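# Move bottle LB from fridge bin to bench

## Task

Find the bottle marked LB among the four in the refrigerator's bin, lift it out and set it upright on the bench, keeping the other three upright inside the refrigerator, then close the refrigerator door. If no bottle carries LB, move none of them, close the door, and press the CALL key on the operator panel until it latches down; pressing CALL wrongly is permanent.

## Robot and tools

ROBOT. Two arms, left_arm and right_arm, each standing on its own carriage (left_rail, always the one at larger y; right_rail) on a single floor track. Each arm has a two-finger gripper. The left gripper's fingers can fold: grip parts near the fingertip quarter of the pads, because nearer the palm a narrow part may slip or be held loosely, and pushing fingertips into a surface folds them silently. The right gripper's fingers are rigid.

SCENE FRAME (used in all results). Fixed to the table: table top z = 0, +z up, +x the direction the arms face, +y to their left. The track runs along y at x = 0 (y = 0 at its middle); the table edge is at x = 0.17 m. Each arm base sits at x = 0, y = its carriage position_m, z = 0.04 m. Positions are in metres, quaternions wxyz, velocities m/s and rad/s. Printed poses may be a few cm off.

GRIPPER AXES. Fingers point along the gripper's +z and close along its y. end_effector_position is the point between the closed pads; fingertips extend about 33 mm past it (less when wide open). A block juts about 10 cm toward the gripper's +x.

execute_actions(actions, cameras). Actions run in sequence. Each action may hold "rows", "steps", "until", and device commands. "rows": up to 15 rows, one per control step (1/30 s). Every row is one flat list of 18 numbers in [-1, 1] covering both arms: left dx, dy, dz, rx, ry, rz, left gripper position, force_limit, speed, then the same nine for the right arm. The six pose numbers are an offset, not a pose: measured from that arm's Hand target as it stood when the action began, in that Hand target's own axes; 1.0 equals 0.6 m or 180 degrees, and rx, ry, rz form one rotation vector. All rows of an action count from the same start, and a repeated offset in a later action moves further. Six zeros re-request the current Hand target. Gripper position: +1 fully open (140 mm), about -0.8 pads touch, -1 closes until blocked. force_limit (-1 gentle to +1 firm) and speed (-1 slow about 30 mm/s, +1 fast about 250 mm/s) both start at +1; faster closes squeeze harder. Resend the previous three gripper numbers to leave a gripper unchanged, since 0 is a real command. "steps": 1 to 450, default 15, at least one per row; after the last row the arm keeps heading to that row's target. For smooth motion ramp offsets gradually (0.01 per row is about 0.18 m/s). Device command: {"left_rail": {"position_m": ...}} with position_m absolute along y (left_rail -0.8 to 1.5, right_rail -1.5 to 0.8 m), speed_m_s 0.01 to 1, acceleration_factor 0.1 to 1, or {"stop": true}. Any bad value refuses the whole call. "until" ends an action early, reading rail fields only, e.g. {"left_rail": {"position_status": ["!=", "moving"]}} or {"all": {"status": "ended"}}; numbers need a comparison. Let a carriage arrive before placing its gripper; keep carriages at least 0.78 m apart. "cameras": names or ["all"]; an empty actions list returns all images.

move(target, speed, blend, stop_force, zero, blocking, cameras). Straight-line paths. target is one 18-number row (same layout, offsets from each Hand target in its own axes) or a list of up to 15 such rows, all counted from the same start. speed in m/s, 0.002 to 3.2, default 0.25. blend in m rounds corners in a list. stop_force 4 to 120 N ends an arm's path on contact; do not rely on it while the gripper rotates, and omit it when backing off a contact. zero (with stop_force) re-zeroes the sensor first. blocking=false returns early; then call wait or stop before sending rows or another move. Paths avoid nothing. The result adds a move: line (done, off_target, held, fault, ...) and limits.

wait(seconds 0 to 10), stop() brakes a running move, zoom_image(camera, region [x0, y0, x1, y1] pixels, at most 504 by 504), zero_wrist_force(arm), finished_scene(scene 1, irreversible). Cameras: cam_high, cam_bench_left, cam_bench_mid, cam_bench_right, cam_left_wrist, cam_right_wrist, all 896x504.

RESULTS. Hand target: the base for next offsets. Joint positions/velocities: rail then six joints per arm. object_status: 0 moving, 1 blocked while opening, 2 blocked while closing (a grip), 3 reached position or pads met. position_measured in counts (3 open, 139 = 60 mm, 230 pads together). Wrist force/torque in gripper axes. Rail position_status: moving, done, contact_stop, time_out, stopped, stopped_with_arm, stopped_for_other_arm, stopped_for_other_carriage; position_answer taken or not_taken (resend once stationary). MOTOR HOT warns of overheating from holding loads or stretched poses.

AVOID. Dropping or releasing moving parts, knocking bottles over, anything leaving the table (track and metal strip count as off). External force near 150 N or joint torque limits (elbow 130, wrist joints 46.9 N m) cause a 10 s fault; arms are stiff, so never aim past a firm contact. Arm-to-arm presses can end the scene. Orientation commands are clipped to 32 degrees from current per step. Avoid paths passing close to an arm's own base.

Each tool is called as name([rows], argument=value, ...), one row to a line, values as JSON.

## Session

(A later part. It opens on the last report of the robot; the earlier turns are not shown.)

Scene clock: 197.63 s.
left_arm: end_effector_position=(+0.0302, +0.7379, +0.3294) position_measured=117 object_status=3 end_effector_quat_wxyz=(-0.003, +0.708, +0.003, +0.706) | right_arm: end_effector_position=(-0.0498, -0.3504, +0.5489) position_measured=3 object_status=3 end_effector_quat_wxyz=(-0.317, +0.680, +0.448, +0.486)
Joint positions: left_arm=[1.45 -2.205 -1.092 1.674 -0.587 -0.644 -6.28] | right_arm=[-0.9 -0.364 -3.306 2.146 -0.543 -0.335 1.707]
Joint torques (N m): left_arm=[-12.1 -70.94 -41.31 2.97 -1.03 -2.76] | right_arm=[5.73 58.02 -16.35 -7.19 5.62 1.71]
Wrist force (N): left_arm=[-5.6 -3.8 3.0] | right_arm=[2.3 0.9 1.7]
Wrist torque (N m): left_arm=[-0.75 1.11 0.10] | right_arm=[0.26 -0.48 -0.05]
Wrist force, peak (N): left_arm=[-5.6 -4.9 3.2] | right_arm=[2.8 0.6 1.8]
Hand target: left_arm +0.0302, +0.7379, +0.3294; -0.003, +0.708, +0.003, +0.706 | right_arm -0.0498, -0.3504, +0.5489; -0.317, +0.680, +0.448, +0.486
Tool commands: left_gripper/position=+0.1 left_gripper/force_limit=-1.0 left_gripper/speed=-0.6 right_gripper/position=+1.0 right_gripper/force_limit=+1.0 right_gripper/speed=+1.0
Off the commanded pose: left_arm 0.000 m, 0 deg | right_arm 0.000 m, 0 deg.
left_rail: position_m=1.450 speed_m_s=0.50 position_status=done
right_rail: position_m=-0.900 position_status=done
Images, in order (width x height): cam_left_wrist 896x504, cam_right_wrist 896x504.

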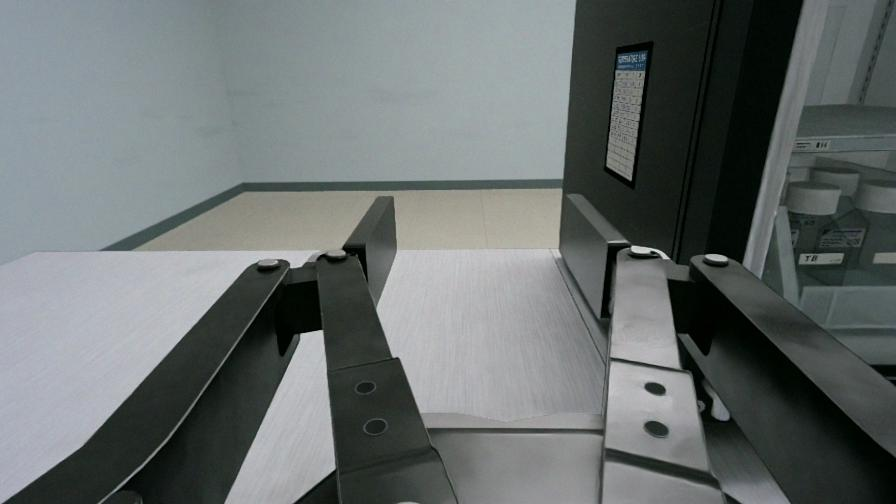

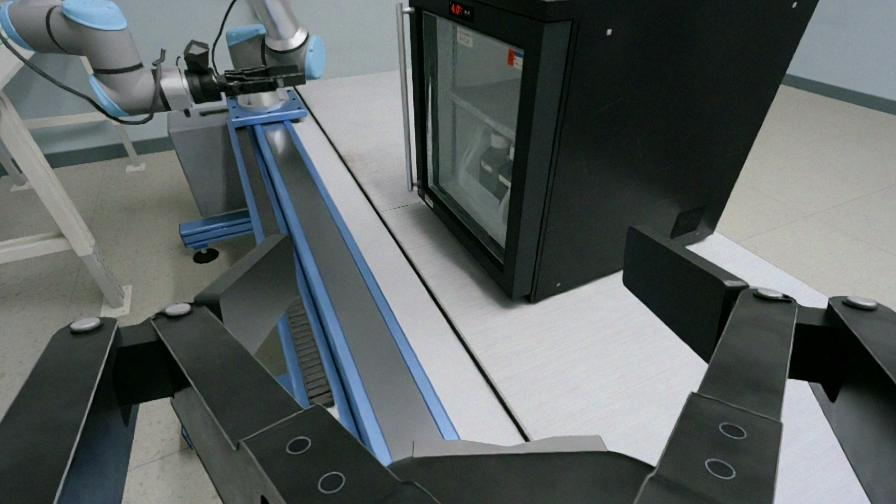

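execute_actions([
  {"right_rail":{"position_m":-0.65,"acceleration_factor":0.5,"speed_m_s":0.5},"steps":150,"until":{"right_rail":{"position_status":["!=","moving"]}}},
])

move(target=[0,0,0,0,0,0,0.1,-1,-0.6,-0.051,-0.05,0.975,-0.145,0.1035,0.024,0.1,-1,-0.6], speed=0.25, cameras=["cam_left_wrist","cam_right_wrist"])

Scene clock: 230.13 s.
left_arm: end_effector_position=(+0.0302, +0.7379, +0.3294) position_measured=117 object_status=3 end_effector_quat_wxyz=(-0.003, +0.708, +0.003, +0.706) | right_arm: end_effector_position=(-0.0499, -0.1004, +0.5489) position_measured=3 object_status=3 end_effector_quat_wxyz=(-0.317, +0.680, +0.448, +0.486)
Joint positions: left_arm=[1.45 -2.205 -1.092 1.674 -0.587 -0.644 -6.28] | right_arm=[-0.65 -0.364 -3.306 2.146 -0.543 -0.335 1.707]
Joint torques (N m): left_arm=[16.53 -94.08 -35.7 1.34 1.27 -2.88] | right_arm=[-7.68 59.23 -18.26 -7.07 5.67 1.65]
Wrist force (N): left_arm=[-5.3 -3.6 2.9] | right_arm=[2.1 0.6 1.7]
Wrist torque (N m): left_arm=[-0.70 1.05 0.09] | right_arm=[0.21 -0.44 -0.05]
Wrist force, peak (N): left_arm=[-5.6 -4.2 3.6] | right_arm=[2.7 0.3 2.8]
Hand target: left_arm +0.0302, +0.7379, +0.3294; -0.003, +0.708, +0.003, +0.706 | right_arm -0.0498, -0.1004, +0.5489; -0.317, +0.680, +0.448, +0.486
Tool commands: left_gripper/position=+0.1 left_gripper/force_limit=-1.0 left_gripper/speed=-0.6 right_gripper/position=+1.0 right_gripper/force_limit=+1.0 right_gripper/speed=+1.0
Off the commanded pose: left_arm 0.000 m, 0 deg | right_arm 0.000 m, 0 deg.
left_rail: position_m=1.450 speed_m_s=0.50 position_status=done
right_rail: position_m=-0.650 speed_m_s=0.50 position_status=done

Scene clock: 232.23 s.
left_arm: end_effector_position=(+0.0302, +0.7379, +0.3294) position_measured=117 object_status=3 end_effector_quat_wxyz=(-0.003, +0.708, +0.003, +0.706) | right_arm: end_effector_position=(+0.0414, +0.1384, +0.4440) position_measured=117 object_status=3 end_effector_quat_wxyz=(-0.249, +0.704, +0.332, +0.576)
Joint positions: left_arm=[1.45 -2.205 -1.092 1.674 -0.587 -0.644 -6.28] | right_arm=[-0.65 -0.939 -3.457 1.812 0.857 -0.303 0.731]
Joint torques (N m): left_arm=[18.49 -97.26 -34.83 1.67 1.23 -2.63] | right_arm=[9.59 108.62 -9.84 -6.02 5.01 3.3]
Wrist force (N): left_arm=[-5.1 -3.8 3.2] | right_arm=[1.9 0.7 1.6]
Wrist torque (N m): left_arm=[-0.75 0.99 0.09] | right_arm=[0.16 -0.45 -0.08]
Wrist force, peak (N): left_arm=[-5.6 -3.9 3.5] | right_arm=[-0.8 1.9 14.1]
Hand target: left_arm +0.0302, +0.7379, +0.3294; -0.003, +0.708, +0.003, +0.706 | right_arm +0.0413, +0.1384, +0.4440; -0.249, +0.704, +0.332, +0.576 (not the last commanded pose)
Off the commanded pose: left_arm 0.000 m, 0 deg | right_arm 0.310 m, 15 deg.
left_rail: position_m=1.450 speed_m_s=0.50 position_status=done
right_rail: position_m=-0.650 speed_m_s=0.50 position_status=done
led back after a hold (right arm): the arm was led back toward your command in small steps, so it may still be short of it.
move: held (right_arm; a check stopped the path); limits=held
pose unreachable (right arm): on one or more control steps of this call, first in action 0 (counted from 0), this arm could not follow its commanded pose, so it was not sent that pose on those steps. It may still have moved: this result reports where it is.
cause: moving toward the commanded pose would bring a part of the arm (just beyond joint 3 (shoulder lift)) too close to the robot's own body.
Images, in order (width x height): cam_left_wrist 896x504, cam_right_wrist 896x504.

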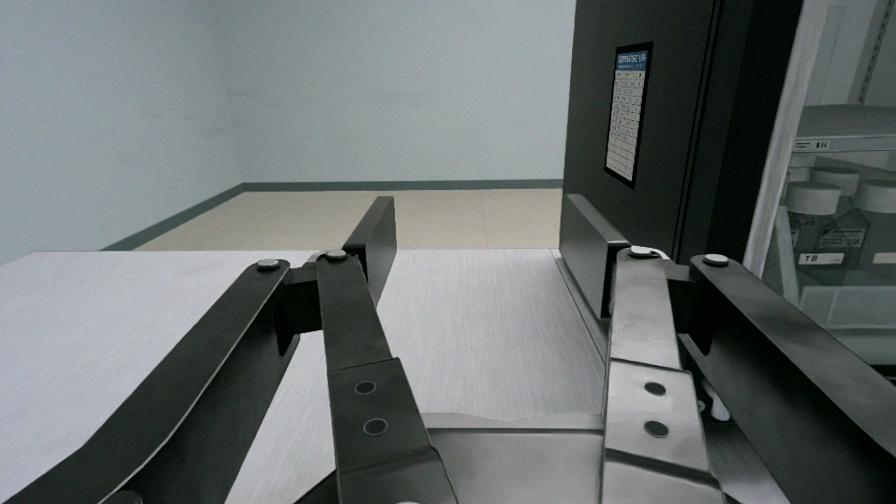

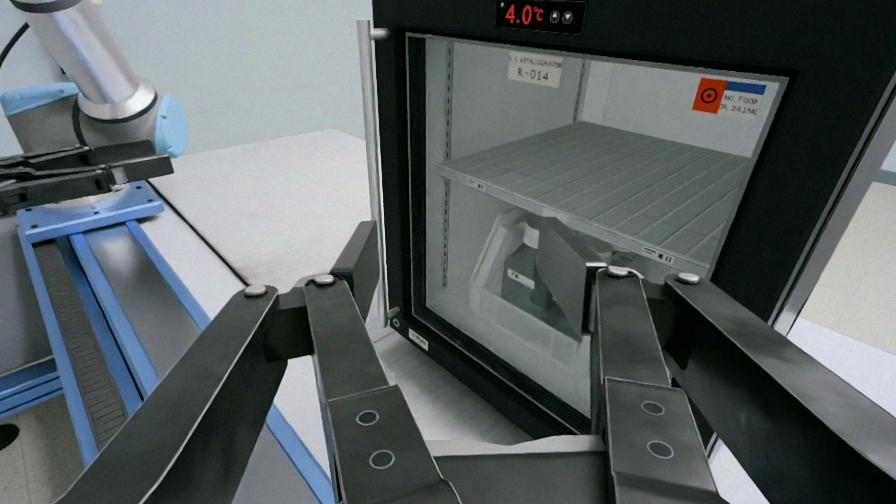

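move(target=[0,0,0,0,0,0,0.1,-1,-0.6,0.0815,0.151,-0.426,0,0,0,0.1,-1,-0.6], speed=0.3)

move(target=[0,0,0,0,0,0,0.1,-1,-0.6,-0.014,0.994,-0.153,0.479,-0.207,-0.5855,0.1,-1,-0.6], speed=0.4)

Scene clock: 249.63 s.
left_arm: end_effector_position=(+0.0302, +0.7379, +0.3294) position_measured=117 object_status=3 end_effector_quat_wxyz=(-0.003, +0.708, +0.003, +0.706) | right_arm: end_effector_position=(-0.0496, -0.0997, +0.5488) position_measured=117 object_status=3 end_effector_quat_wxyz=(-0.249, +0.704, +0.332, +0.576)
Joint positions: left_arm=[1.45 -2.205 -1.092 1.674 -0.587 -0.644 -6.28] | right_arm=[-0.65 -0.393 -3.574 2.224 -1.2 -0.389 2.552]
Joint torques (N m): left_arm=[20.52 -99.02 -35.89 1.33 1.01 -2.2] | right_arm=[8.68 59.29 -1.98 -6.66 -0.56 3.71]
Wrist force (N): left_arm=[-5.3 -4.0 3.4] | right_arm=[1.9 1.2 2.0]
Wrist torque (N m): left_arm=[-0.78 1.04 0.09] | right_arm=[0.30 -0.46 -0.07]
Wrist force, peak (N): left_arm=[-5.9 -4.3 3.4] | right_arm=[1.4 -0.4 3.8]
Hand target: left_arm +0.0302, +0.7379, +0.3294; -0.003, +0.708, +0.003, +0.706 | right_arm -0.0497, -0.0997, +0.5488; -0.249, +0.704, +0.332, +0.576
Off the commanded pose: left_arm 0.000 m, 0 deg | right_arm 0.000 m, 0 deg.
left_rail: position_m=1.450 speed_m_s=0.50 position_status=done
right_rail: position_m=-0.650 speed_m_s=0.50 position_status=done
move: done

Scene clock: 253.43 s.
left_arm: end_effector_position=(+0.0302, +0.7379, +0.3294) position_measured=117 object_status=3 end_effector_quat_wxyz=(-0.003, +0.708, +0.003, +0.706) | right_arm: end_effector_position=(+0.3404, -0.5591, +0.5794) position_measured=117 object_status=3 end_effector_quat_wxyz=(+0.000, +0.000, +1.000, +0.000)
Joint positions: left_arm=[1.45 -2.205 -1.092 1.674 -0.587 -0.644 -6.28] | right_arm=[-0.65 -0.257 -2.18 1.829 -1.22 -1.57 -0.257]
Joint torques (N m): left_arm=[18.35 -97.09 -35.64 1.26 1.21 -2.47] | right_arm=[3.46 19.87 -32.92 -8.08 -2.41 -2.25]
Wrist force (N): left_arm=[-5.2 -3.7 3.1] | right_arm=[0.1 -0.3 0.0]
Wrist torque (N m): left_arm=[-0.72 1.04 0.09] | right_arm=[-0.06 -0.04 0.04]
Wrist force, peak (N): left_arm=[-5.5 -4.3 3.4] | right_arm=[2.1 0.9 2.0]
Hand target: left_arm +0.0302, +0.7379, +0.3294; -0.003, +0.708, +0.003, +0.706 | right_arm +0.3404, -0.5591, +0.5794; +0.000, +0.000, +1.000, +0.000
Off the commanded pose: left_arm 0.000 m, 0 deg | right_arm 0.000 m, 0 deg.
left_rail: position_m=1.450 speed_m_s=0.50 position_status=done
right_rail: position_m=-0.650 speed_m_s=0.50 position_status=done
shoulder posture changed (right arm): the wrist came as close to joint 2's axis as it can, and the arm is now in the other of its two shoulder postures.
move: done

move(target=[0,0,0,0,0,0,0.1,-1,-0.6,0.233,0.932,0.3,-0.578,0.21,0.578,0.1,-1,-0.6], speed=0.4)

move(target=[0,0,0,0,0,0,0.1,-1,-0.6,-0.117,-0.588,0.363,0,0,0,0.1,-1,-0.6], speed=0.25, cameras=["cam_left_wrist","cam_right_wrist"])

Scene clock: 264.73 s.
left_arm: end_effector_position=(+0.0302, +0.7379, +0.3294) position_measured=117 object_status=3 end_effector_quat_wxyz=(-0.003, +0.708, +0.003, +0.706) | right_arm: end_effector_position=(+0.1644, -0.1590, +0.4119) position_measured=117 object_status=3 end_effector_quat_wxyz=(-0.315, +0.610, +0.413, +0.598)
Joint positions: left_arm=[1.45 -2.205 -1.092 1.674 -0.587 -0.644 -6.28] | right_arm=[-0.65 -0.456 -3.595 2.704 -1.056 -0.092 1.838]
Joint torques (N m): left_arm=[19.2 -98.91 -35.2 1.35 1.28 -2.37] | right_arm=[10.61 64.83 -19.32 -7.55 0.03 -3.49]
Wrist force (N): left_arm=[-5.3 -3.7 2.9] | right_arm=[1.8 1.6 2.0]
Wrist torque (N m): left_arm=[-0.72 1.04 0.09] | right_arm=[0.35 -0.40 0.18]
Wrist force, peak (N): left_arm=[-5.9 -3.7 3.4] | right_arm=[5.5 -5.0 2.8]
Hand target: left_arm +0.0302, +0.7379, +0.3294; -0.003, +0.708, +0.003, +0.706 | right_arm +0.1645, -0.1589, +0.4118; -0.315, +0.610, +0.414, +0.598 (not the last commanded pose)
Off the commanded pose: left_arm 0.000 m, 0 deg | right_arm 0.164 m, 24 deg.
left_rail: position_m=1.450 speed_m_s=0.50 position_status=done
right_rail: position_m=-0.650 speed_m_s=0.50 position_status=done
led back after a hold (right arm): the arm was led back toward your command in small steps, so it may still be short of it.
shoulder posture changed (right arm): the wrist came as close to joint 2's axis as it can, and the arm is now in the other of its two shoulder postures.
move: held (right_arm; a check stopped the path); limits=held
pose unreachable (right arm): on one or more control steps of this call, first in action 0 (counted from 0), this arm could not follow its commanded pose, so it was not sent that pose on those steps. It may still have moved: this result reports where it is.
cause: moving toward the commanded pose would bring a part of the arm (just beyond joint 3 (shoulder lift)) too close to the robot's own body.

Scene clock: 265.77 s.
left_arm: end_effector_position=(+0.0302, +0.7379, +0.3294) position_measured=117 object_status=3 end_effector_quat_wxyz=(-0.003, +0.708, +0.003, +0.706) | right_arm: end_effector_position=(+0.1303, -0.1437, +0.4005) position_measured=117 object_status=3 end_effector_quat_wxyz=(-0.316, +0.610, +0.415, +0.597)
Joint positions: left_arm=[1.45 -2.205 -1.092 1.674 -0.587 -0.644 -6.28] | right_arm=[-0.65 -0.445 -3.716 2.68 -0.974 -0.097 1.901]
Joint torques (N m): left_arm=[18.71 -98.27 -35.06 1.54 0.96 -1.88] | right_arm=[11.13 64.26 -14.42 -7.03 0.35 2.01]
Wrist force (N): left_arm=[-5.2 -4.1 3.3] | right_arm=[1.9 1.8 1.8]
Wrist torque (N m): left_arm=[-0.80 1.02 0.10] | right_arm=[0.40 -0.44 0.17]
Wrist force, peak (N): left_arm=[-5.6 -3.7 3.3] | right_arm=[2.3 -7.5 1.4]
Hand target: left_arm +0.0302, +0.7379, +0.3294; -0.003, +0.708, +0.003, +0.706 | right_arm +0.1303, -0.1437, +0.4005; -0.316, +0.610, +0.415, +0.597 (not the last commanded pose)
Off the commanded pose: left_arm 0.000 m, 0 deg | right_arm 0.389 m, 0 deg.
left_rail: position_m=1.450 speed_m_s=0.50 position_status=done
right_rail: position_m=-0.650 speed_m_s=0.50 position_status=done
move: held (right_arm; a check stopped the path); limits=held
pose unreachable (right arm): on one or more control steps of this call, first in action 0 (counted from 0), this arm could not follow its commanded pose, so it was not sent that pose on those steps. It may still have moved: this result reports where it is.
cause: moving toward the commanded pose would bring a part of the arm (just beyond joint 3 (shoulder lift)) too close to the robot's own body.
Images, in order (width x height): cam_left_wrist 896x504, cam_right_wrist 896x504.

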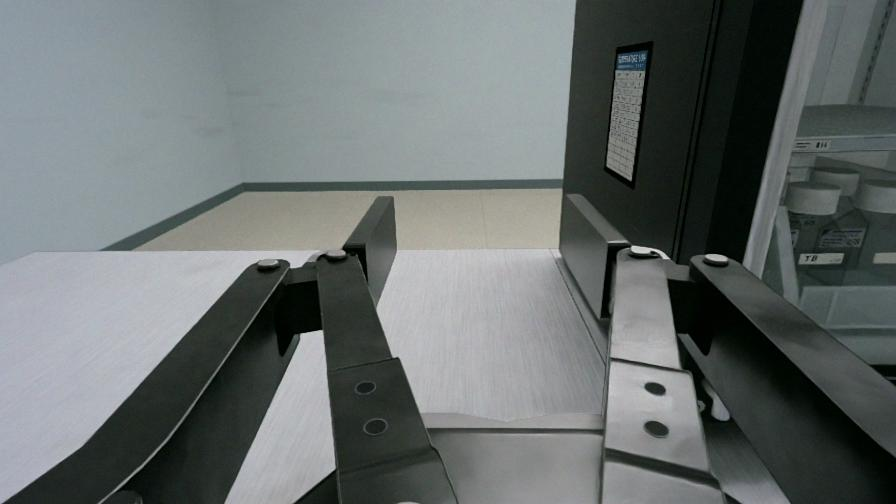

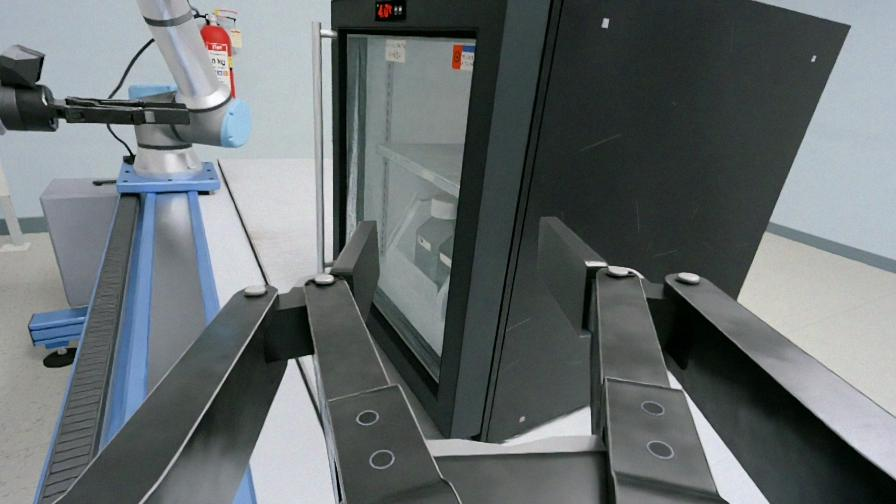

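move(target=[0,0,0,0,0,0,0.1,-1,-0.6,0.207,0.5985,-0.3,0.478,-0.253,-0.488,0.1,-1,-0.6], speed=0.3)

Scene clock: 276.93 s.
left_arm: end_effector_position=(+0.0302, +0.7379, +0.3294) position_measured=117 object_status=3 end_effector_quat_wxyz=(-0.003, +0.708, +0.003, +0.706) | right_arm: end_effector_position=(+0.3565, -0.4499, +0.5787) position_measured=117 object_status=3 end_effector_quat_wxyz=(+0.000, -0.001, +1.000, -0.001)
Joint positions: left_arm=[1.45 -2.205 -1.092 1.674 -0.587 -0.644 -6.28] | right_arm=[-0.65 0.073 -2.078 1.789 -1.282 -1.573 0.071]
Joint torques (N m): left_arm=[18.95 -97.42 -35.98 1.64 1.14 -2.31] | right_arm=[7.89 12.62 -54.01 -7.85 -2.19 -3.19]
Wrist force (N): left_arm=[-5.3 -3.6 3.6] | right_arm=[-0.1 0.0 0.5]
Wrist torque (N m): left_arm=[-0.71 1.05 0.10] | right_arm=[-0.01 -0.01 0.03]
Wrist force, peak (N): left_arm=[-5.6 -4.3 3.6] | right_arm=[2.1 1.9 2.2]
Hand target: left_arm +0.0302, +0.7379, +0.3294; -0.003, +0.708, +0.003, +0.706 | right_arm +0.3566, -0.4500, +0.5788; +0.000, -0.001, +1.000, -0.001
Off the commanded pose: left_arm 0.000 m, 0 deg | right_arm 0.000 m, 0 deg.
left_rail: position_m=1.450 speed_m_s=0.50 position_status=done
right_rail: position_m=-0.650 speed_m_s=0.50 position_status=done
shoulder posture changed (right arm): the wrist came as close to joint 2's axis as it can, and the arm is now in the other of its two shoulder postures.
move: done

move([
  [0,0,0,0,0,0,0.1,-1,-0.6,0.044,0.5,0,0,0,-0.11,0.1,-1,-0.6],
  [0,0,0,0,0,0,0.1,-1,-0.6,0.461,0.917,0,0,0,-0.222,0.1,-1,-0.6],
], speed=0.35, blend=0.08)

move(target=[0,0,0,0,0,0,0.1,-1,-0.6,-0.409,0.3315,0.415,0,-0.5,0,0.1,-1,-0.6], speed=0.25, cameras=["cam_left_wrist","cam_right_wrist"])

Scene clock: 293.30 s.
left_arm: end_effector_position=(+0.0302, +0.7379, +0.3294) position_measured=117 object_status=3 end_effector_quat_wxyz=(-0.003, +0.708, +0.003, +0.706) | right_arm: end_effector_position=(+0.0791, +0.0996, +0.5775) position_measured=117 object_status=3 end_effector_quat_wxyz=(+0.000, -0.342, +0.940, -0.001)
Joint positions: left_arm=[1.45 -2.205 -1.092 1.674 -0.587 -0.644 -6.28] | right_arm=[-0.65 1.233 -1.49 1.338 -1.417 -1.572 0.534]
Joint torques (N m): left_arm=[18.39 -100.09 -34.37 1.6 1.3 -1.39] | right_arm=[7.72 -43.06 -56.71 -2.08 -2.19 2.67]
Wrist force (N): left_arm=[-5.2 -3.5 3.2] | right_arm=[-0.2 -0.5 0.7]
Wrist torque (N m): left_arm=[-0.67 1.02 0.09] | right_arm=[-0.14 0.00 -0.18]
Wrist force, peak (N): left_arm=[-5.6 -4.1 3.5] | right_arm=[-0.4 -2.6 0.4]
Hand target: left_arm +0.0302, +0.7379, +0.3294; -0.003, +0.708, +0.003, +0.706 | right_arm +0.0790, +0.0997, +0.5775; +0.000, -0.343, +0.939, -0.001
Off the commanded pose: left_arm 0.000 m, 0 deg | right_arm 0.000 m, 0 deg.
left_rail: position_m=1.450 speed_m_s=0.50 position_status=done
right_rail: position_m=-0.650 speed_m_s=0.50 position_status=done
move: done

Scene clock: 297.20 s.
left_arm: end_effector_position=(+0.0302, +0.7379, +0.3294) position_measured=117 object_status=3 end_effector_quat_wxyz=(-0.003, +0.708, +0.003, +0.706) | right_arm: end_effector_position=(+0.1389, +0.4094, +0.3280) position_measured=117 object_status=3 end_effector_quat_wxyz=(+0.664, -0.243, +0.664, +0.241)
Joint positions: left_arm=[1.45 -2.205 -1.092 1.674 -0.587 -0.644 -6.28] | right_arm=[-0.65 1.508 -0.744 1.588 -3.984 -2.38 -0.001]
Joint torques (N m): left_arm=[18.6 -99.19 -35.11 1.43 1 -1.6] | right_arm=[-12 -79.35 -40.11 -4.98 2.92 -3.27]
Wrist force (N): left_arm=[-5.3 -3.7 3.1] | right_arm=[-3.3 0.3 3.4]
Wrist torque (N m): left_arm=[-0.72 1.06 0.09] | right_arm=[-0.16 0.63 -0.45]
Wrist force, peak (N): left_arm=[-5.3 -4.3 3.5] | right_arm=[-3.3 0.3 3.4]
Hand target: left_arm +0.0302, +0.7379, +0.3294; -0.003, +0.708, +0.003, +0.706 | right_arm +0.1389, +0.4094, +0.3280; +0.664, -0.243, +0.664, +0.242
Off the commanded pose: left_arm 0.000 m, 0 deg | right_arm 0.000 m, 0 deg.
left_rail: position_m=1.450 speed_m_s=0.50 position_status=done
right_rail: position_m=-0.650 speed_m_s=0.50 position_status=done
move: done
Images, in order (width x height): cam_left_wrist 896x504, cam_right_wrist 896x504.

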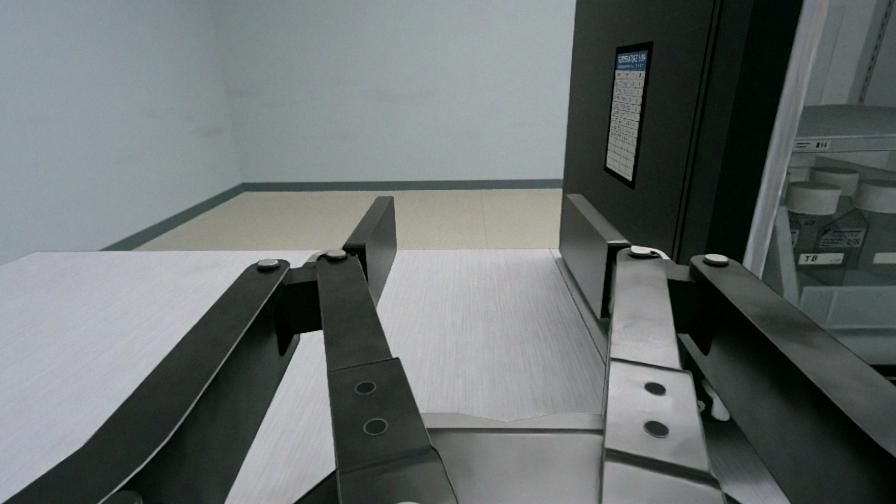

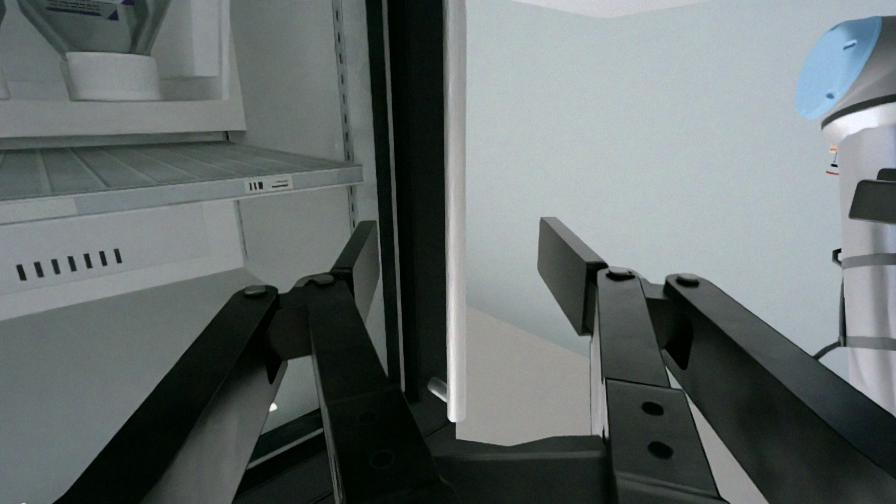

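move([
  [0,0,0,0,0,0,0.1,-1,-0.6,0,0,0.2167,0,0,0,0.1,-1,-0.6],
  [0,0,0,0,0,0,0.1,-1,-0.6,0,0,0.2167,0,0,0,-1,-0.7,-1],
], speed=0.12)

wait(seconds=0.7, cameras=["cam_left_wrist","cam_right_wrist"])

Scene clock: 319.93 s.
left_arm: end_effector_position=(+0.0302, +0.7379, +0.3294) position_measured=117 object_status=3 end_effector_quat_wxyz=(-0.003, +0.708, +0.003, +0.706) | right_arm: end_effector_position=(+0.2358, +0.4926, +0.3280) position_measured=117 object_status=3 end_effector_quat_wxyz=(+0.664, -0.243, +0.664, +0.242)
Joint positions: left_arm=[1.45 -2.205 -1.092 1.674 -0.587 -0.644 -6.28] | right_arm=[-0.65 1.408 -0.656 1.398 -3.884 -2.278 -0.001]
Joint torques (N m): left_arm=[20.75 -97.97 -33.68 1.62 1.27 -1.3] | right_arm=[-1.8 -110.29 -32.75 -2.21 0.21 -0.22]
Wrist force (N): left_arm=[-5.2 -4.0 3.0] | right_arm=[-0.9 0.4 -16.2]
Wrist torque (N m): left_arm=[-0.78 1.02 0.09] | right_arm=[0.69 0.64 -0.35]
Wrist force, peak (N): left_arm=[-5.7 -3.9 3.6] | right_arm=[-1.9 -2.8 -130.8]
Hand target: left_arm +0.0302, +0.7379, +0.3294; -0.003, +0.708, +0.003, +0.706 | right_arm +0.2358, +0.4926, +0.3280; +0.664, -0.243, +0.664, +0.242 (not the last commanded pose)
Tool commands: left_gripper/position=+0.1 left_gripper/force_limit=-1.0 left_gripper/speed=-0.6 right_gripper/position=+0.098039 right_gripper/force_limit=-1.0 right_gripper/speed=-0.6
Off the commanded pose: left_arm 0.000 m, 0 deg | right_arm 0.003 m, 0 deg.
FORCE FAULT: contact force on the right arm reached its limit, and that arm stopped for 10 seconds. The contact can be on any part of that arm, not only on its tool. That arm's target is now where it stood when the stop ended, not its last command. That arm accepts commands again.
left_rail: position_m=1.450 speed_m_s=0.50 position_status=done
right_rail: position_m=-0.650 speed_m_s=0.50 position_status=done
move: fault (right_arm); path passed 1 of 2 targets; target 2's new numbers were not sent

not run: an earlier result of this reply reported a stop or a fault. Calls in your next reply go to the robot.

move([
  [0,0,0,0,0,0,0.1,-1,-0.6,0,0,-0.018,0,0,0,0.098,-1,-0.6],
  [0,0,0,0,0,0,0.1,-1,-0.6,0,0,-0.018,0,0,0,-1,-0.7,-1],
], speed=0.08)

wait(seconds=0.7, cameras=["cam_right_wrist"])

Scene clock: 325.90 s.
left_arm: end_effector_position=(+0.0302, +0.7379, +0.3294) position_measured=117 object_status=3 end_effector_quat_wxyz=(-0.003, +0.708, +0.003, +0.706) | right_arm: end_effector_position=(+0.2273, +0.4858, +0.3280) position_measured=205 object_status=0 end_effector_quat_wxyz=(+0.664, -0.243, +0.664, +0.243)
Joint positions: left_arm=[1.45 -2.205 -1.092 1.674 -0.587 -0.644 -6.28] | right_arm=[-0.65 1.416 -0.664 1.416 -3.894 -2.285 -0.001]
Joint torques (N m): left_arm=[16.39 -98.68 -35.78 1.39 1.44 -0.86] | right_arm=[-24.82 -120.58 -22.65 -5.37 -13.78 -1.1]
Wrist force (N): left_arm=[-5.0 -3.8 3.1] | right_arm=[-3.6 33.6 13.8]
Wrist torque (N m): left_arm=[-0.74 0.98 0.09] | right_arm=[-0.86 0.76 -0.36]
Wrist force, peak (N): left_arm=[-5.6 -3.9 3.5] | right_arm=[-3.6 34.1 13.7]
Hand target: left_arm +0.0302, +0.7379, +0.3294; -0.003, +0.708, +0.003, +0.706 | right_arm +0.2275, +0.4857, +0.3280; +0.664, -0.243, +0.664, +0.242
Off the commanded pose: left_arm 0.000 m, 0 deg | right_arm 0.000 m, 0 deg.
left_rail: position_m=1.450 speed_m_s=0.50 position_status=done
right_rail: position_m=-0.650 speed_m_s=0.50 position_status=done
move: done

Scene clock: 326.60 s.
left_arm: end_effector_position=(+0.0302, +0.7379, +0.3294) position_measured=117 object_status=3 end_effector_quat_wxyz=(-0.003, +0.708, +0.003, +0.706) | right_arm: end_effector_position=(+0.2275, +0.4857, +0.3280) position_measured=205 object_status=2 end_effector_quat_wxyz=(+0.664, -0.243, +0.664, +0.242)
Joint positions: left_arm=[1.45 -2.205 -1.092 1.674 -0.587 -0.644 -6.28] | right_arm=[-0.65 1.416 -0.664 1.416 -3.894 -2.286 -0.001]
Joint torques (N m): left_arm=[16.87 -94.46 -34.6 1.69 1.33 -1.04] | right_arm=[-40.06 -123.22 -22.84 -5.12 -15.65 -1.56]
Wrist force (N): left_arm=[-5.1 -3.6 3.5] | right_arm=[-3.5 37.8 11.1]
Wrist torque (N m): left_arm=[-0.69 1.01 0.10] | right_arm=[-0.82 0.78 -0.35]
Wrist force, peak (N): left_arm=[-5.6 -3.8 3.5] | right_arm=[-3.5 37.8 11.1]
Hand target: left_arm +0.0302, +0.7379, +0.3294; -0.003, +0.708, +0.003, +0.706 | right_arm +0.2275, +0.4857, +0.3280; +0.664, -0.243, +0.664, +0.242
Tool commands: left_gripper/position=+0.1 left_gripper/force_limit=-1.0 left_gripper/speed=-0.6 right_gripper/position=-1.0 right_gripper/force_limit=-0.7 right_gripper/speed=-1.0
Off the commanded pose: left_arm 0.000 m, 0 deg | right_arm 0.000 m, 0 deg.
left_rail: position_m=1.450 speed_m_s=0.50 position_status=done
right_rail: position_m=-0.650 speed_m_s=0.50 position_status=done
wait: 0.70 s
Images, in order (width x height): cam_right_wrist 896x504.

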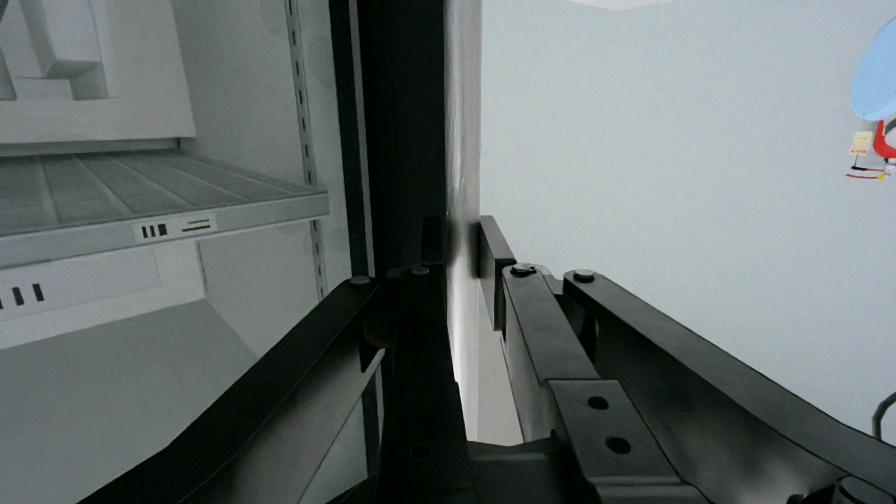

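move([
  [0,0,0,0,0,0,0.1,-1,-0.6,0,0.004,0,0,0,0,-1,-0.7,-1],
  [0,0,0,0,0,0,0.1,-1,-0.6,0,0.0587,-0.0995,0,0,0,-1,-0.7,-1],
], speed=0.06, blend=0)

Scene clock: 337.10 s.
left_arm: end_effector_position=(+0.0302, +0.7379, +0.3294) position_measured=117 object_status=3 end_effector_quat_wxyz=(-0.003, +0.708, +0.003, +0.706) | right_arm: end_effector_position=(+0.1594, +0.4740, +0.3279) position_measured=209 object_status=2 end_effector_quat_wxyz=(+0.664, -0.243, +0.664, +0.242)
Joint positions: left_arm=[1.45 -2.205 -1.092 1.674 -0.587 -0.644 -6.28] | right_arm=[-0.65 1.489 -0.672 1.433 -3.903 -2.36 -0.001]
Joint torques (N m): left_arm=[19.77 -98.28 -33.99 1.26 1.74 -1] | right_arm=[31.13 -121.91 -33.27 -0.77 11.91 -2.99]
Wrist force (N): left_arm=[-5.4 -3.5 3.4] | right_arm=[-1.4 -41.4 -13.4]
Wrist torque (N m): left_arm=[-0.69 1.07 0.10] | right_arm=[0.14 0.82 -0.32]
Wrist force, peak (N): left_arm=[-5.4 -4.2 3.5] | right_arm=[-1.4 -41.4 -13.4]
Hand target: left_arm +0.0302, +0.7379, +0.3294; -0.003, +0.708, +0.003, +0.706 | right_arm +0.1592, +0.4740, +0.3279; +0.664, -0.243, +0.664, +0.242
Off the commanded pose: left_arm 0.000 m, 0 deg | right_arm 0.000 m, 0 deg.
left_rail: position_m=1.450 speed_m_s=0.50 position_status=done
right_rail: position_m=-0.650 speed_m_s=0.50 position_status=done
move: done

move([
  [0,0,0,0,0,0,0.1,-1,-0.6,0,-0.0043,0,0,0,0,-1,-0.7,-1],
  [0,0,0,0,0,0,0.1,-1,-0.6,0,0.0138,-0.0557,0,0,0,-1,-0.7,-1],
  [0,0,0,0,0,0,0.1,-1,-0.6,0,0.0277,-0.1108,0,0,0,-1,-0.7,-1],
], speed=0.08, blend=[0,0.01,0], cameras=["cam_right_wrist"])

Scene clock: 348.97 s.
left_arm: end_effector_position=(+0.0302, +0.7379, +0.3294) position_measured=117 object_status=3 end_effector_quat_wxyz=(-0.003, +0.708, +0.003, +0.706) | right_arm: end_effector_position=(+0.0977, +0.4441, +0.3279) position_measured=209 object_status=2 end_effector_quat_wxyz=(+0.664, -0.243, +0.664, +0.242)
Joint positions: left_arm=[1.45 -2.205 -1.092 1.674 -0.587 -0.644 -6.28] | right_arm=[-0.65 1.558 -0.697 1.486 -3.932 -2.428 -0.001]
Joint torques (N m): left_arm=[17.38 -97.57 -34.49 1.71 1.14 -0.27] | right_arm=[-64.35 -130.16 10.87 -18.78 -45.68 -3.02]
Wrist force (N): left_arm=[-5.2 -3.9 3.2] | right_arm=[-6.4 121.0 34.7]
Wrist torque (N m): left_arm=[-0.77 1.03 0.09] | right_arm=[-1.87 0.90 -0.24]
Wrist force, peak (N): left_arm=[-5.7 -4.1 3.3] | right_arm=[-6.4 121.0 34.7]
Hand target: left_arm +0.0302, +0.7379, +0.3294; -0.003, +0.708, +0.003, +0.706 | right_arm +0.0976, +0.4440, +0.3279; +0.664, -0.243, +0.664, +0.242
Off the commanded pose: left_arm 0.000 m, 0 deg | right_arm 0.000 m, 0 deg.
left_rail: position_m=1.450 speed_m_s=0.50 position_status=done
right_rail: position_m=-0.650 speed_m_s=0.50 position_status=done
move: done
Images, in order (width x height): cam_right_wrist 896x504.

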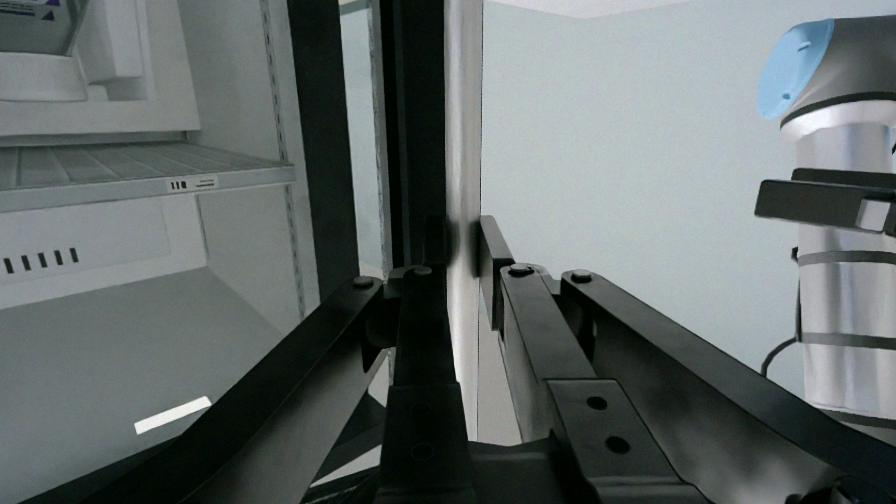

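move(target=[0,0,0,0,0,0,0.1,-1,-0.6,0,0.006,0,0,0,0,-1,-0.7,-1], speed=0.02)

Scene clock: 351.87 s.
left_arm: end_effector_position=(+0.0302, +0.7379, +0.3294) position_measured=117 object_status=3 end_effector_quat_wxyz=(-0.003, +0.708, +0.003, +0.706) | right_arm: end_effector_position=(+0.0956, +0.4464, +0.3279) position_measured=209 object_status=2 end_effector_quat_wxyz=(+0.664, -0.243, +0.664, +0.242)
Joint positions: left_arm=[1.45 -2.205 -1.092 1.674 -0.587 -0.644 -6.28] | right_arm=[-0.65 1.56 -0.693 1.479 -3.928 -2.431 -0.001]
Joint torques (N m): left_arm=[18.29 -97.44 -35.68 1.26 1.69 -0.4] | right_arm=[-18.58 -100.57 -29.36 -4.97 -18.34 -3.15]
Wrist force (N): left_arm=[-5.0 -4.1 3.2] | right_arm=[-2.2 47.6 15.9]
Wrist torque (N m): left_arm=[-0.81 0.98 0.10] | right_arm=[-1.01 0.92 -0.32]
Wrist force, peak (N): left_arm=[-5.9 -3.5 3.3] | right_arm=[-6.5 123.5 35.3]
Hand target: left_arm +0.0302, +0.7379, +0.3294; -0.003, +0.708, +0.003, +0.706 | right_arm +0.0953, +0.4466, +0.3279; +0.664, -0.243, +0.664, +0.242
Off the commanded pose: left_arm 0.000 m, 0 deg | right_arm 0.000 m, 0 deg.
left_rail: position_m=1.450 speed_m_s=0.50 position_status=done
right_rail: position_m=-0.650 speed_m_s=0.50 position_status=done
move: done

move([
  [0,0,0,0,0,0,0.1,-1,-0.6,0,0.0035,0,0,0,0,-1,-0.7,-1],
  [0,0,0,0,0,0,0.1,-1,-0.6,0,0.0196,-0.1091,-0.0278,0,0,-1,-0.7,-1],
], speed=0.06, stop_force=60)

Scene clock: 364.90 s.
left_arm: end_effector_position=(+0.0302, +0.7379, +0.3294) position_measured=117 object_status=3 end_effector_quat_wxyz=(-0.003, +0.708, +0.003, +0.706) | right_arm: end_effector_position=(+0.0377, +0.4135, +0.3278) position_measured=209 object_status=2 end_effector_quat_wxyz=(+0.653, -0.272, +0.653, +0.271)
Joint positions: left_arm=[1.45 -2.205 -1.092 1.674 -0.587 -0.644 -6.28] | right_arm=[-0.65 1.605 -0.745 1.593 -3.989 -2.388 -0.001]
Joint torques (N m): left_arm=[17.01 -98.94 -35.16 1.6 1.12 -0.14] | right_arm=[24.28 -118.45 -26.44 -4.56 9.99 0.63]
Wrist force (N): left_arm=[-5.1 -3.7 3.2] | right_arm=[1.7 -20.6 0.9]
Wrist torque (N m): left_arm=[-0.71 1.02 0.09] | right_arm=[-0.28 0.96 -0.28]
Wrist force, peak (N): left_arm=[-5.9 -4.0 3.2] | right_arm=[-2.3 46.1 15.9]
Hand target: left_arm +0.0302, +0.7379, +0.3294; -0.003, +0.708, +0.003, +0.706 | right_arm +0.0377, +0.4135, +0.3278; +0.653, -0.272, +0.653, +0.271
Off the commanded pose: left_arm 0.000 m, 0 deg | right_arm 0.000 m, 0 deg.
left_rail: position_m=1.450 speed_m_s=0.50 position_status=done
right_rail: position_m=-0.650 speed_m_s=0.50 position_status=done
move: done

move([
  [0,0,0,0,0,0,0.1,-1,-0.6,0,0.0046,-0.0975,-0.0278,0,0,-1,-0.7,-1],
  [0,0,0,0,0,0,0.1,-1,-0.6,0,-0.0026,-0.194,-0.0611,0,0,-1,-0.7,-1],
], speed=0.06, stop_force=60, blend=[0.005,0])

Scene clock: 371.93 s.
left_arm: end_effector_position=(+0.0302, +0.7379, +0.3294) position_measured=117 object_status=3 end_effector_quat_wxyz=(-0.003, +0.708, +0.003, +0.706) | right_arm: end_effector_position=(-0.0125, +0.3662, +0.3278) position_measured=209 object_status=2 end_effector_quat_wxyz=(+0.638, -0.306, +0.638, +0.305)
Joint positions: left_arm=[1.45 -2.205 -1.092 1.674 -0.587 -0.644 -6.28] | right_arm=[-0.65 1.639 -0.812 1.739 -4.069 -2.318 -0.001]
Joint torques (N m): left_arm=[19.48 -99.07 -34.85 1.11 1.37 -0.43] | right_arm=[-67.01 -91.27 -20.75 -7.94 -29.94 0.91]
Wrist force (N): left_arm=[-5.2 -3.8 3.1] | right_arm=[1.4 76.8 15.2]
Wrist torque (N m): left_arm=[-0.73 1.04 0.10] | right_arm=[-1.52 0.98 -0.35]
Wrist force, peak (N): left_arm=[-5.7 -3.9 3.4] | right_arm=[1.9 80.5 11.4]
Hand target: left_arm +0.0302, +0.7379, +0.3294; -0.003, +0.708, +0.003, +0.706 | right_arm -0.0125, +0.3662, +0.3278; +0.638, -0.306, +0.638, +0.305 (not the last commanded pose)
Off the commanded pose: left_arm 0.000 m, 0 deg | right_arm 0.048 m, 5 deg.
left_rail: position_m=1.450 speed_m_s=0.50 position_status=done
right_rail: position_m=-0.650 speed_m_s=0.50 position_status=done
move: contact (right_arm); path passed 1 of 2 targets

move(target=[0,0,0,0,0,0,0.1,-1,-0.6,0,0.0058,0,0,0,0,-1,-0.7,-1], speed=0.03)

move([
  [0,0,0,0,0,0,0.1,-1,-0.6,0,0.0009,-0.095,-0.0267,0,0,-1,-0.7,-1],
  [0,0,0,0,0,0,0.1,-1,-0.6,0,-0.0108,-0.192,-0.06,0,0,-1,-0.7,-1],
], speed=0.06, stop_force=60, blend=[0.005,0], cameras=["cam_left_wrist"])

Scene clock: 380.03 s.
left_arm: end_effector_position=(+0.0302, +0.7379, +0.3294) position_measured=117 object_status=3 end_effector_quat_wxyz=(-0.003, +0.708, +0.003, +0.706) | right_arm: end_effector_position=(-0.0147, +0.3680, +0.3278) position_measured=209 object_status=2 end_effector_quat_wxyz=(+0.638, -0.305, +0.638, +0.305)
Joint positions: left_arm=[1.45 -2.205 -1.092 1.674 -0.587 -0.644 -6.28] | right_arm=[-0.65 1.642 -0.809 1.733 -4.066 -2.321 -0.001]
Joint torques (N m): left_arm=[16.97 -97.76 -35.75 1.31 1.17 0.15] | right_arm=[12.89 -85.26 -42.91 -1.3 -1.13 -1.89]
Wrist force (N): left_arm=[-5.3 -3.9 2.9] | right_arm=[4.1 -2.5 3.8]
Wrist torque (N m): left_arm=[-0.77 1.06 0.09] | right_arm=[-0.42 1.02 -0.31]
Wrist force, peak (N): left_arm=[-5.6 -4.0 3.6] | right_arm=[1.4 78.4 15.3]
Hand target: left_arm +0.0302, +0.7379, +0.3294; -0.003, +0.708, +0.003, +0.706 | right_arm -0.0152, +0.3682, +0.3278; +0.638, -0.306, +0.638, +0.305
Off the commanded pose: left_arm 0.000 m, 0 deg | right_arm 0.001 m, 0 deg.
left_rail: position_m=1.450 speed_m_s=0.50 position_status=done
right_rail: position_m=-0.650 speed_m_s=0.50 position_status=done
move: done

Scene clock: 383.03 s.
left_arm: end_effector_position=(+0.0302, +0.7379, +0.3294) position_measured=117 object_status=3 end_effector_quat_wxyz=(-0.003, +0.708, +0.003, +0.706) | right_arm: end_effector_position=(-0.0824, +0.2746, +0.3278) position_measured=209 object_status=2 end_effector_quat_wxyz=(+0.606, -0.364, +0.606, +0.364)
Joint positions: left_arm=[1.45 -2.205 -1.092 1.674 -0.587 -0.644 -6.28] | right_arm=[-0.65 1.678 -0.921 1.988 -4.209 -2.168 -0.001]
Joint torques (N m): left_arm=[19.85 -97.06 -34.41 1.52 1.44 0.84] | right_arm=[-49.71 -109.17 1.97 -15.05 -26.25 -0.78]
Wrist force (N): left_arm=[-5.7 -3.7 3.3] | right_arm=[5.5 81.0 9.9]
Wrist torque (N m): left_arm=[-0.72 1.14 0.10] | right_arm=[-1.69 1.06 -0.47]
Wrist force, peak (N): left_arm=[-5.6 -4.2 3.5] | right_arm=[4.6 86.0 11.0]
Hand target: left_arm +0.0302, +0.7379, +0.3294; -0.003, +0.708, +0.003, +0.706 | right_arm -0.0824, +0.2746, +0.3278; +0.606, -0.364, +0.606, +0.364
Off the commanded pose: left_arm 0.000 m, 0 deg | right_arm 0.000 m, 0 deg.
left_rail: position_m=1.450 speed_m_s=0.50 position_status=done
right_rail: position_m=-0.650 speed_m_s=0.50 position_status=done
move: done
Images, in order (width x height): cam_left_wrist 896x504.

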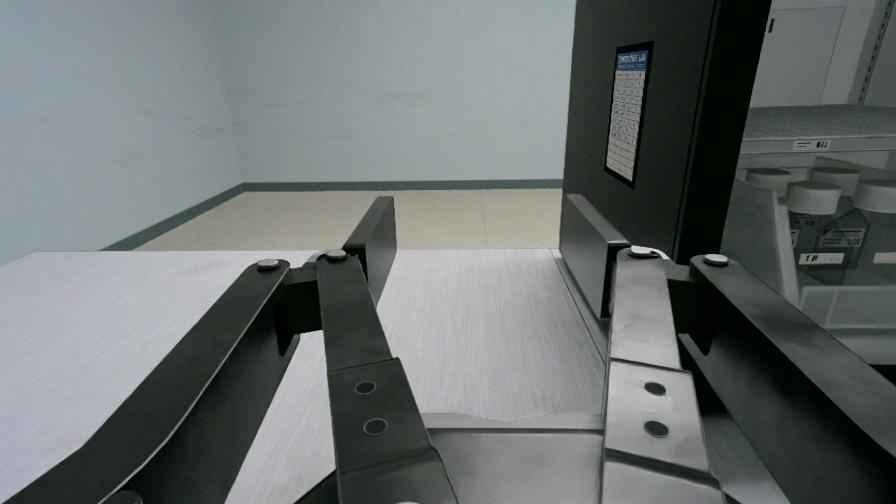

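move(target=[0,0,0,0,0,0,0.1,-1,-0.6,0,0.0062,0,0,0,0,-1,-0.7,-1], speed=0.03)

move([
  [0,0,0,0,0,0,0.1,-1,-0.6,0,-0.0035,-0.0983,-0.0278,0,0,-1,-0.7,-1],
  [0,0,0,0,0,0,0.1,-1,-0.6,0,-0.0235,-0.1955,-0.0556,0,0,-1,-0.7,-1],
], speed=0.06, stop_force=60, blend=[0.005,0])

Scene clock: 390.17 s.
left_arm: end_effector_position=(+0.0302, +0.7379, +0.3294) position_measured=117 object_status=3 end_effector_quat_wxyz=(-0.003, +0.708, +0.003, +0.706) | right_arm: end_effector_position=(-0.0852, +0.2760, +0.3278) position_measured=209 object_status=2 end_effector_quat_wxyz=(+0.607, -0.364, +0.606, +0.363)
Joint positions: left_arm=[1.45 -2.205 -1.092 1.674 -0.587 -0.644 -6.28] | right_arm=[-0.65 1.683 -0.919 1.983 -4.205 -2.173 -0.001]
Joint torques (N m): left_arm=[18.55 -97.14 -35.48 1.3 1.32 0.31] | right_arm=[15.87 -84.66 -38.65 -4.17 0.24 -2.29]
Wrist force (N): left_arm=[-5.4 -3.8 3.1] | right_arm=[10.8 -5.5 3.7]
Wrist torque (N m): left_arm=[-0.74 1.07 0.09] | right_arm=[-0.37 1.11 -0.41]
Wrist force, peak (N): left_arm=[-5.5 -4.2 3.2] | right_arm=[5.8 81.9 10.0]
Hand target: left_arm +0.0302, +0.7379, +0.3294; -0.003, +0.708, +0.003, +0.706 | right_arm -0.0857, +0.2762, +0.3278; +0.606, -0.364, +0.606, +0.364
Off the commanded pose: left_arm 0.000 m, 0 deg | right_arm 0.001 m, 0 deg.
left_rail: position_m=1.450 speed_m_s=0.50 position_status=done
right_rail: position_m=-0.650 speed_m_s=0.50 position_status=done
move: done

Scene clock: 393.20 s.
left_arm: end_effector_position=(+0.0302, +0.7379, +0.3294) position_measured=117 object_status=3 end_effector_quat_wxyz=(-0.003, +0.708, +0.003, +0.706) | right_arm: end_effector_position=(-0.1284, +0.1662, +0.3279) position_measured=209 object_status=2 end_effector_quat_wxyz=(+0.572, -0.416, +0.572, +0.415)
Joint positions: left_arm=[1.45 -2.205 -1.092 1.674 -0.587 -0.644 -6.28] | right_arm=[-0.65 1.689 -1.024 2.241 -4.358 -2.004 -0.001]
Joint torques (N m): left_arm=[18.61 -98.43 -35.82 1.32 1.02 0.06] | right_arm=[-58.2 -96.06 -3.21 -13.69 -18.15 -0.15]
Wrist force (N): left_arm=[-5.3 -3.6 3.0] | right_arm=[9.5 59.1 2.9]
Wrist torque (N m): left_arm=[-0.70 1.07 0.09] | right_arm=[-1.36 1.07 -0.58]
Wrist force, peak (N): left_arm=[-5.6 -3.8 3.5] | right_arm=[9.7 59.1 3.1]
Hand target: left_arm +0.0302, +0.7379, +0.3294; -0.003, +0.708, +0.003, +0.706 | right_arm -0.1284, +0.1662, +0.3279; +0.572, -0.416, +0.572, +0.415
Off the commanded pose: left_arm 0.000 m, 0 deg | right_arm 0.000 m, 0 deg.
left_rail: position_m=1.450 speed_m_s=0.50 position_status=done
right_rail: position_m=-0.650 speed_m_s=0.50 position_status=done
move: done

move(target=[0,0,0,0,0,0,0.1,-1,-0.6,0,0.0045,0,0,0,0,-1,-0.7,-1], speed=0.03)

move([
  [0,0,0,0,0,0,0.1,-1,-0.6,0,-0.0125,-0.0997,-0.0278,0,0,-1,-0.7,-1],
  [0,0,0,0,0,0,0.1,-1,-0.6,0,-0.0398,-0.1967,-0.0556,0,0,-1,-0.7,-1],
], speed=0.06, stop_force=60, blend=[0.005,0], cameras=["cam_left_wrist","cam_right_wrist","cam_bench_mid"])

Scene clock: 401.20 s.
left_arm: end_effector_position=(+0.0302, +0.7379, +0.3294) position_measured=117 object_status=3 end_effector_quat_wxyz=(-0.003, +0.708, +0.003, +0.706) | right_arm: end_effector_position=(-0.1306, +0.1669, +0.3279) position_measured=209 object_status=2 end_effector_quat_wxyz=(+0.572, -0.416, +0.572, +0.415)
Joint positions: left_arm=[1.45 -2.205 -1.092 1.674 -0.587 -0.644 -6.28] | right_arm=[-0.65 1.694 -1.023 2.238 -4.356 -2.009 -0.001]
Joint torques (N m): left_arm=[17.97 -96.7 -35.8 1.29 0.82 0.69] | right_arm=[20.18 -66.99 -32.95 -4.92 2.02 -2.02]
Wrist force (N): left_arm=[-5.1 -3.5 2.8] | right_arm=[13.2 -11.4 4.3]
Wrist torque (N m): left_arm=[-0.67 1.02 0.09] | right_arm=[-0.24 1.17 -0.45]
Wrist force, peak (N): left_arm=[-5.6 -4.1 3.2] | right_arm=[9.5 59.6 2.7]
Hand target: left_arm +0.0302, +0.7379, +0.3294; -0.003, +0.708, +0.003, +0.706 | right_arm -0.1310, +0.1669, +0.3279; +0.572, -0.416, +0.572, +0.415
Off the commanded pose: left_arm 0.000 m, 0 deg | right_arm 0.000 m, 0 deg.
left_rail: position_m=1.450 speed_m_s=0.50 position_status=done
right_rail: position_m=-0.650 speed_m_s=0.50 position_status=done
move: done

Scene clock: 404.30 s.
left_arm: end_effector_position=(+0.0302, +0.7379, +0.3294) position_measured=117 object_status=3 end_effector_quat_wxyz=(-0.003, +0.708, +0.003, +0.706) | right_arm: end_effector_position=(-0.1449, +0.0474, +0.3279) position_measured=209 object_status=2 end_effector_quat_wxyz=(+0.534, -0.464, +0.534, +0.463)
Joint positions: left_arm=[1.45 -2.205 -1.092 1.674 -0.587 -0.644 -6.28] | right_arm=[-0.65 1.621 -1.115 2.511 -4.536 -1.761 -0.001]
Joint torques (N m): left_arm=[16.37 -96.98 -35.56 1.02 1.43 0.72] | right_arm=[-25.98 -77.09 -4.38 -12.16 -3.49 -1.82]
Wrist force (N): left_arm=[-5.4 -3.7 3.1] | right_arm=[12.2 16.1 2.7]
Wrist torque (N m): left_arm=[-0.71 1.07 0.09] | right_arm=[-0.87 1.28 -0.64]
Wrist force, peak (N): left_arm=[-5.7 -3.8 3.4] | right_arm=[10.6 28.5 1.8]
Hand target: left_arm +0.0302, +0.7379, +0.3294; -0.003, +0.708, +0.003, +0.706 | right_arm -0.1449, +0.0474, +0.3279; +0.534, -0.464, +0.534, +0.463
Off the commanded pose: left_arm 0.000 m, 0 deg | right_arm 0.000 m, 0 deg.
left_rail: position_m=1.450 speed_m_s=0.50 position_status=done
right_rail: position_m=-0.650 speed_m_s=0.50 position_status=done
move: done
Images, in order (width x height): cam_bench_mid 896x504, cam_left_wrist 896x504, cam_right_wrist 896x504.

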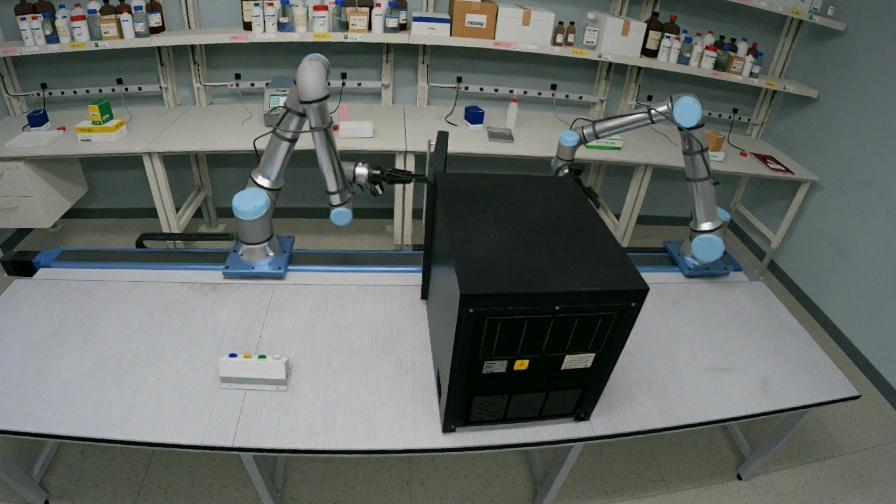

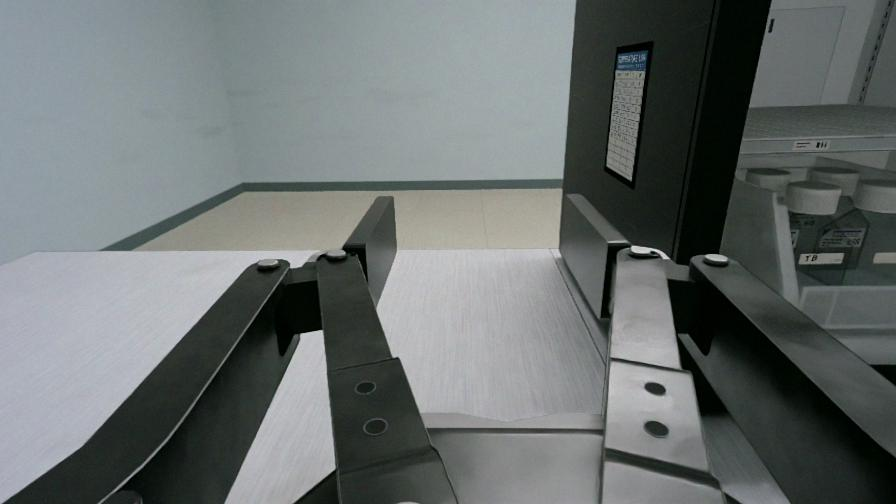

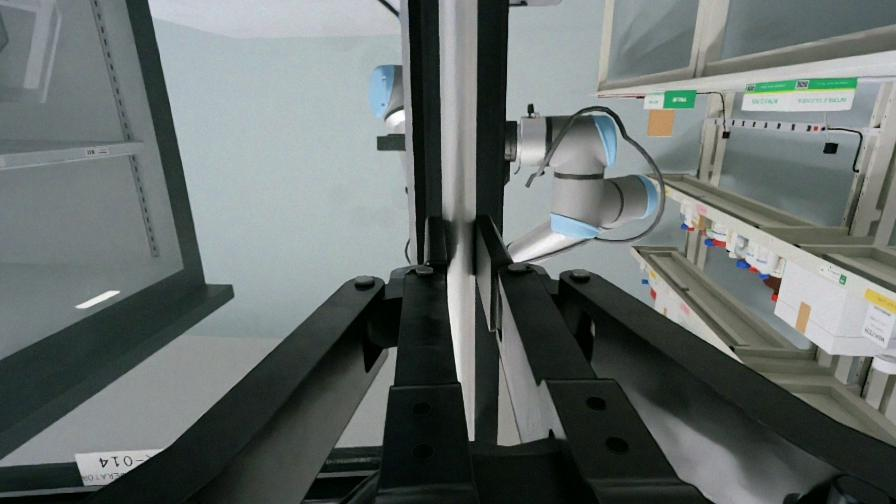

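move([
  [0,0,0,0,0,0,0.1,-1,-0.6,0,-0.0244,-0.0985,-0.0278,0,0,-1,-0.7,-1],
  [0,0,0,0,0,0,0.1,-1,-0.6,0,-0.0583,-0.1813,-0.0556,0,0,-1,-0.7,-1],
], speed=0.06, stop_force=60, blend=[0.005,0])

Scene clock: 410.87 s.
left_arm: end_effector_position=(+0.0302, +0.7379, +0.3294) position_measured=117 object_status=3 end_effector_quat_wxyz=(-0.003, +0.708, +0.003, +0.706) | right_arm: end_effector_position=(-0.1262, -0.0636, +0.3281) position_measured=209 object_status=2 end_effector_quat_wxyz=(+0.492, -0.508, +0.492, +0.507)
Joint positions: left_arm=[1.45 -2.205 -1.092 1.674 -0.587 -0.644 -6.28] | right_arm=[-0.65 1.316 -1.144 2.793 -4.79 -1.286 -0.001]
Joint torques (N m): left_arm=[19.17 -97.99 -35.9 1.6 1.58 0.69] | right_arm=[-60.61 -62.09 -37 -3.45 -42.2 -1.27]
Wrist force (N): left_arm=[-5.1 -3.9 3.1] | right_arm=[22.0 111.4 -16.4]
Wrist torque (N m): left_arm=[-0.75 1.02 0.10] | right_arm=[-2.62 1.42 -0.71]
Wrist force, peak (N): left_arm=[-5.8 -3.8 3.5] | right_arm=[20.9 113.8 -19.3]
Hand target: left_arm +0.0302, +0.7379, +0.3294; -0.003, +0.708, +0.003, +0.706 | right_arm -0.1262, -0.0636, +0.3281; +0.492, -0.508, +0.492, +0.507 (not the last commanded pose)
Off the commanded pose: left_arm 0.000 m, 0 deg | right_arm 0.002 m, 0 deg.
left_rail: position_m=1.450 speed_m_s=0.50 position_status=done
right_rail: position_m=-0.650 speed_m_s=0.50 position_status=done
move: contact (right_arm); path passed 1 of 2 targets


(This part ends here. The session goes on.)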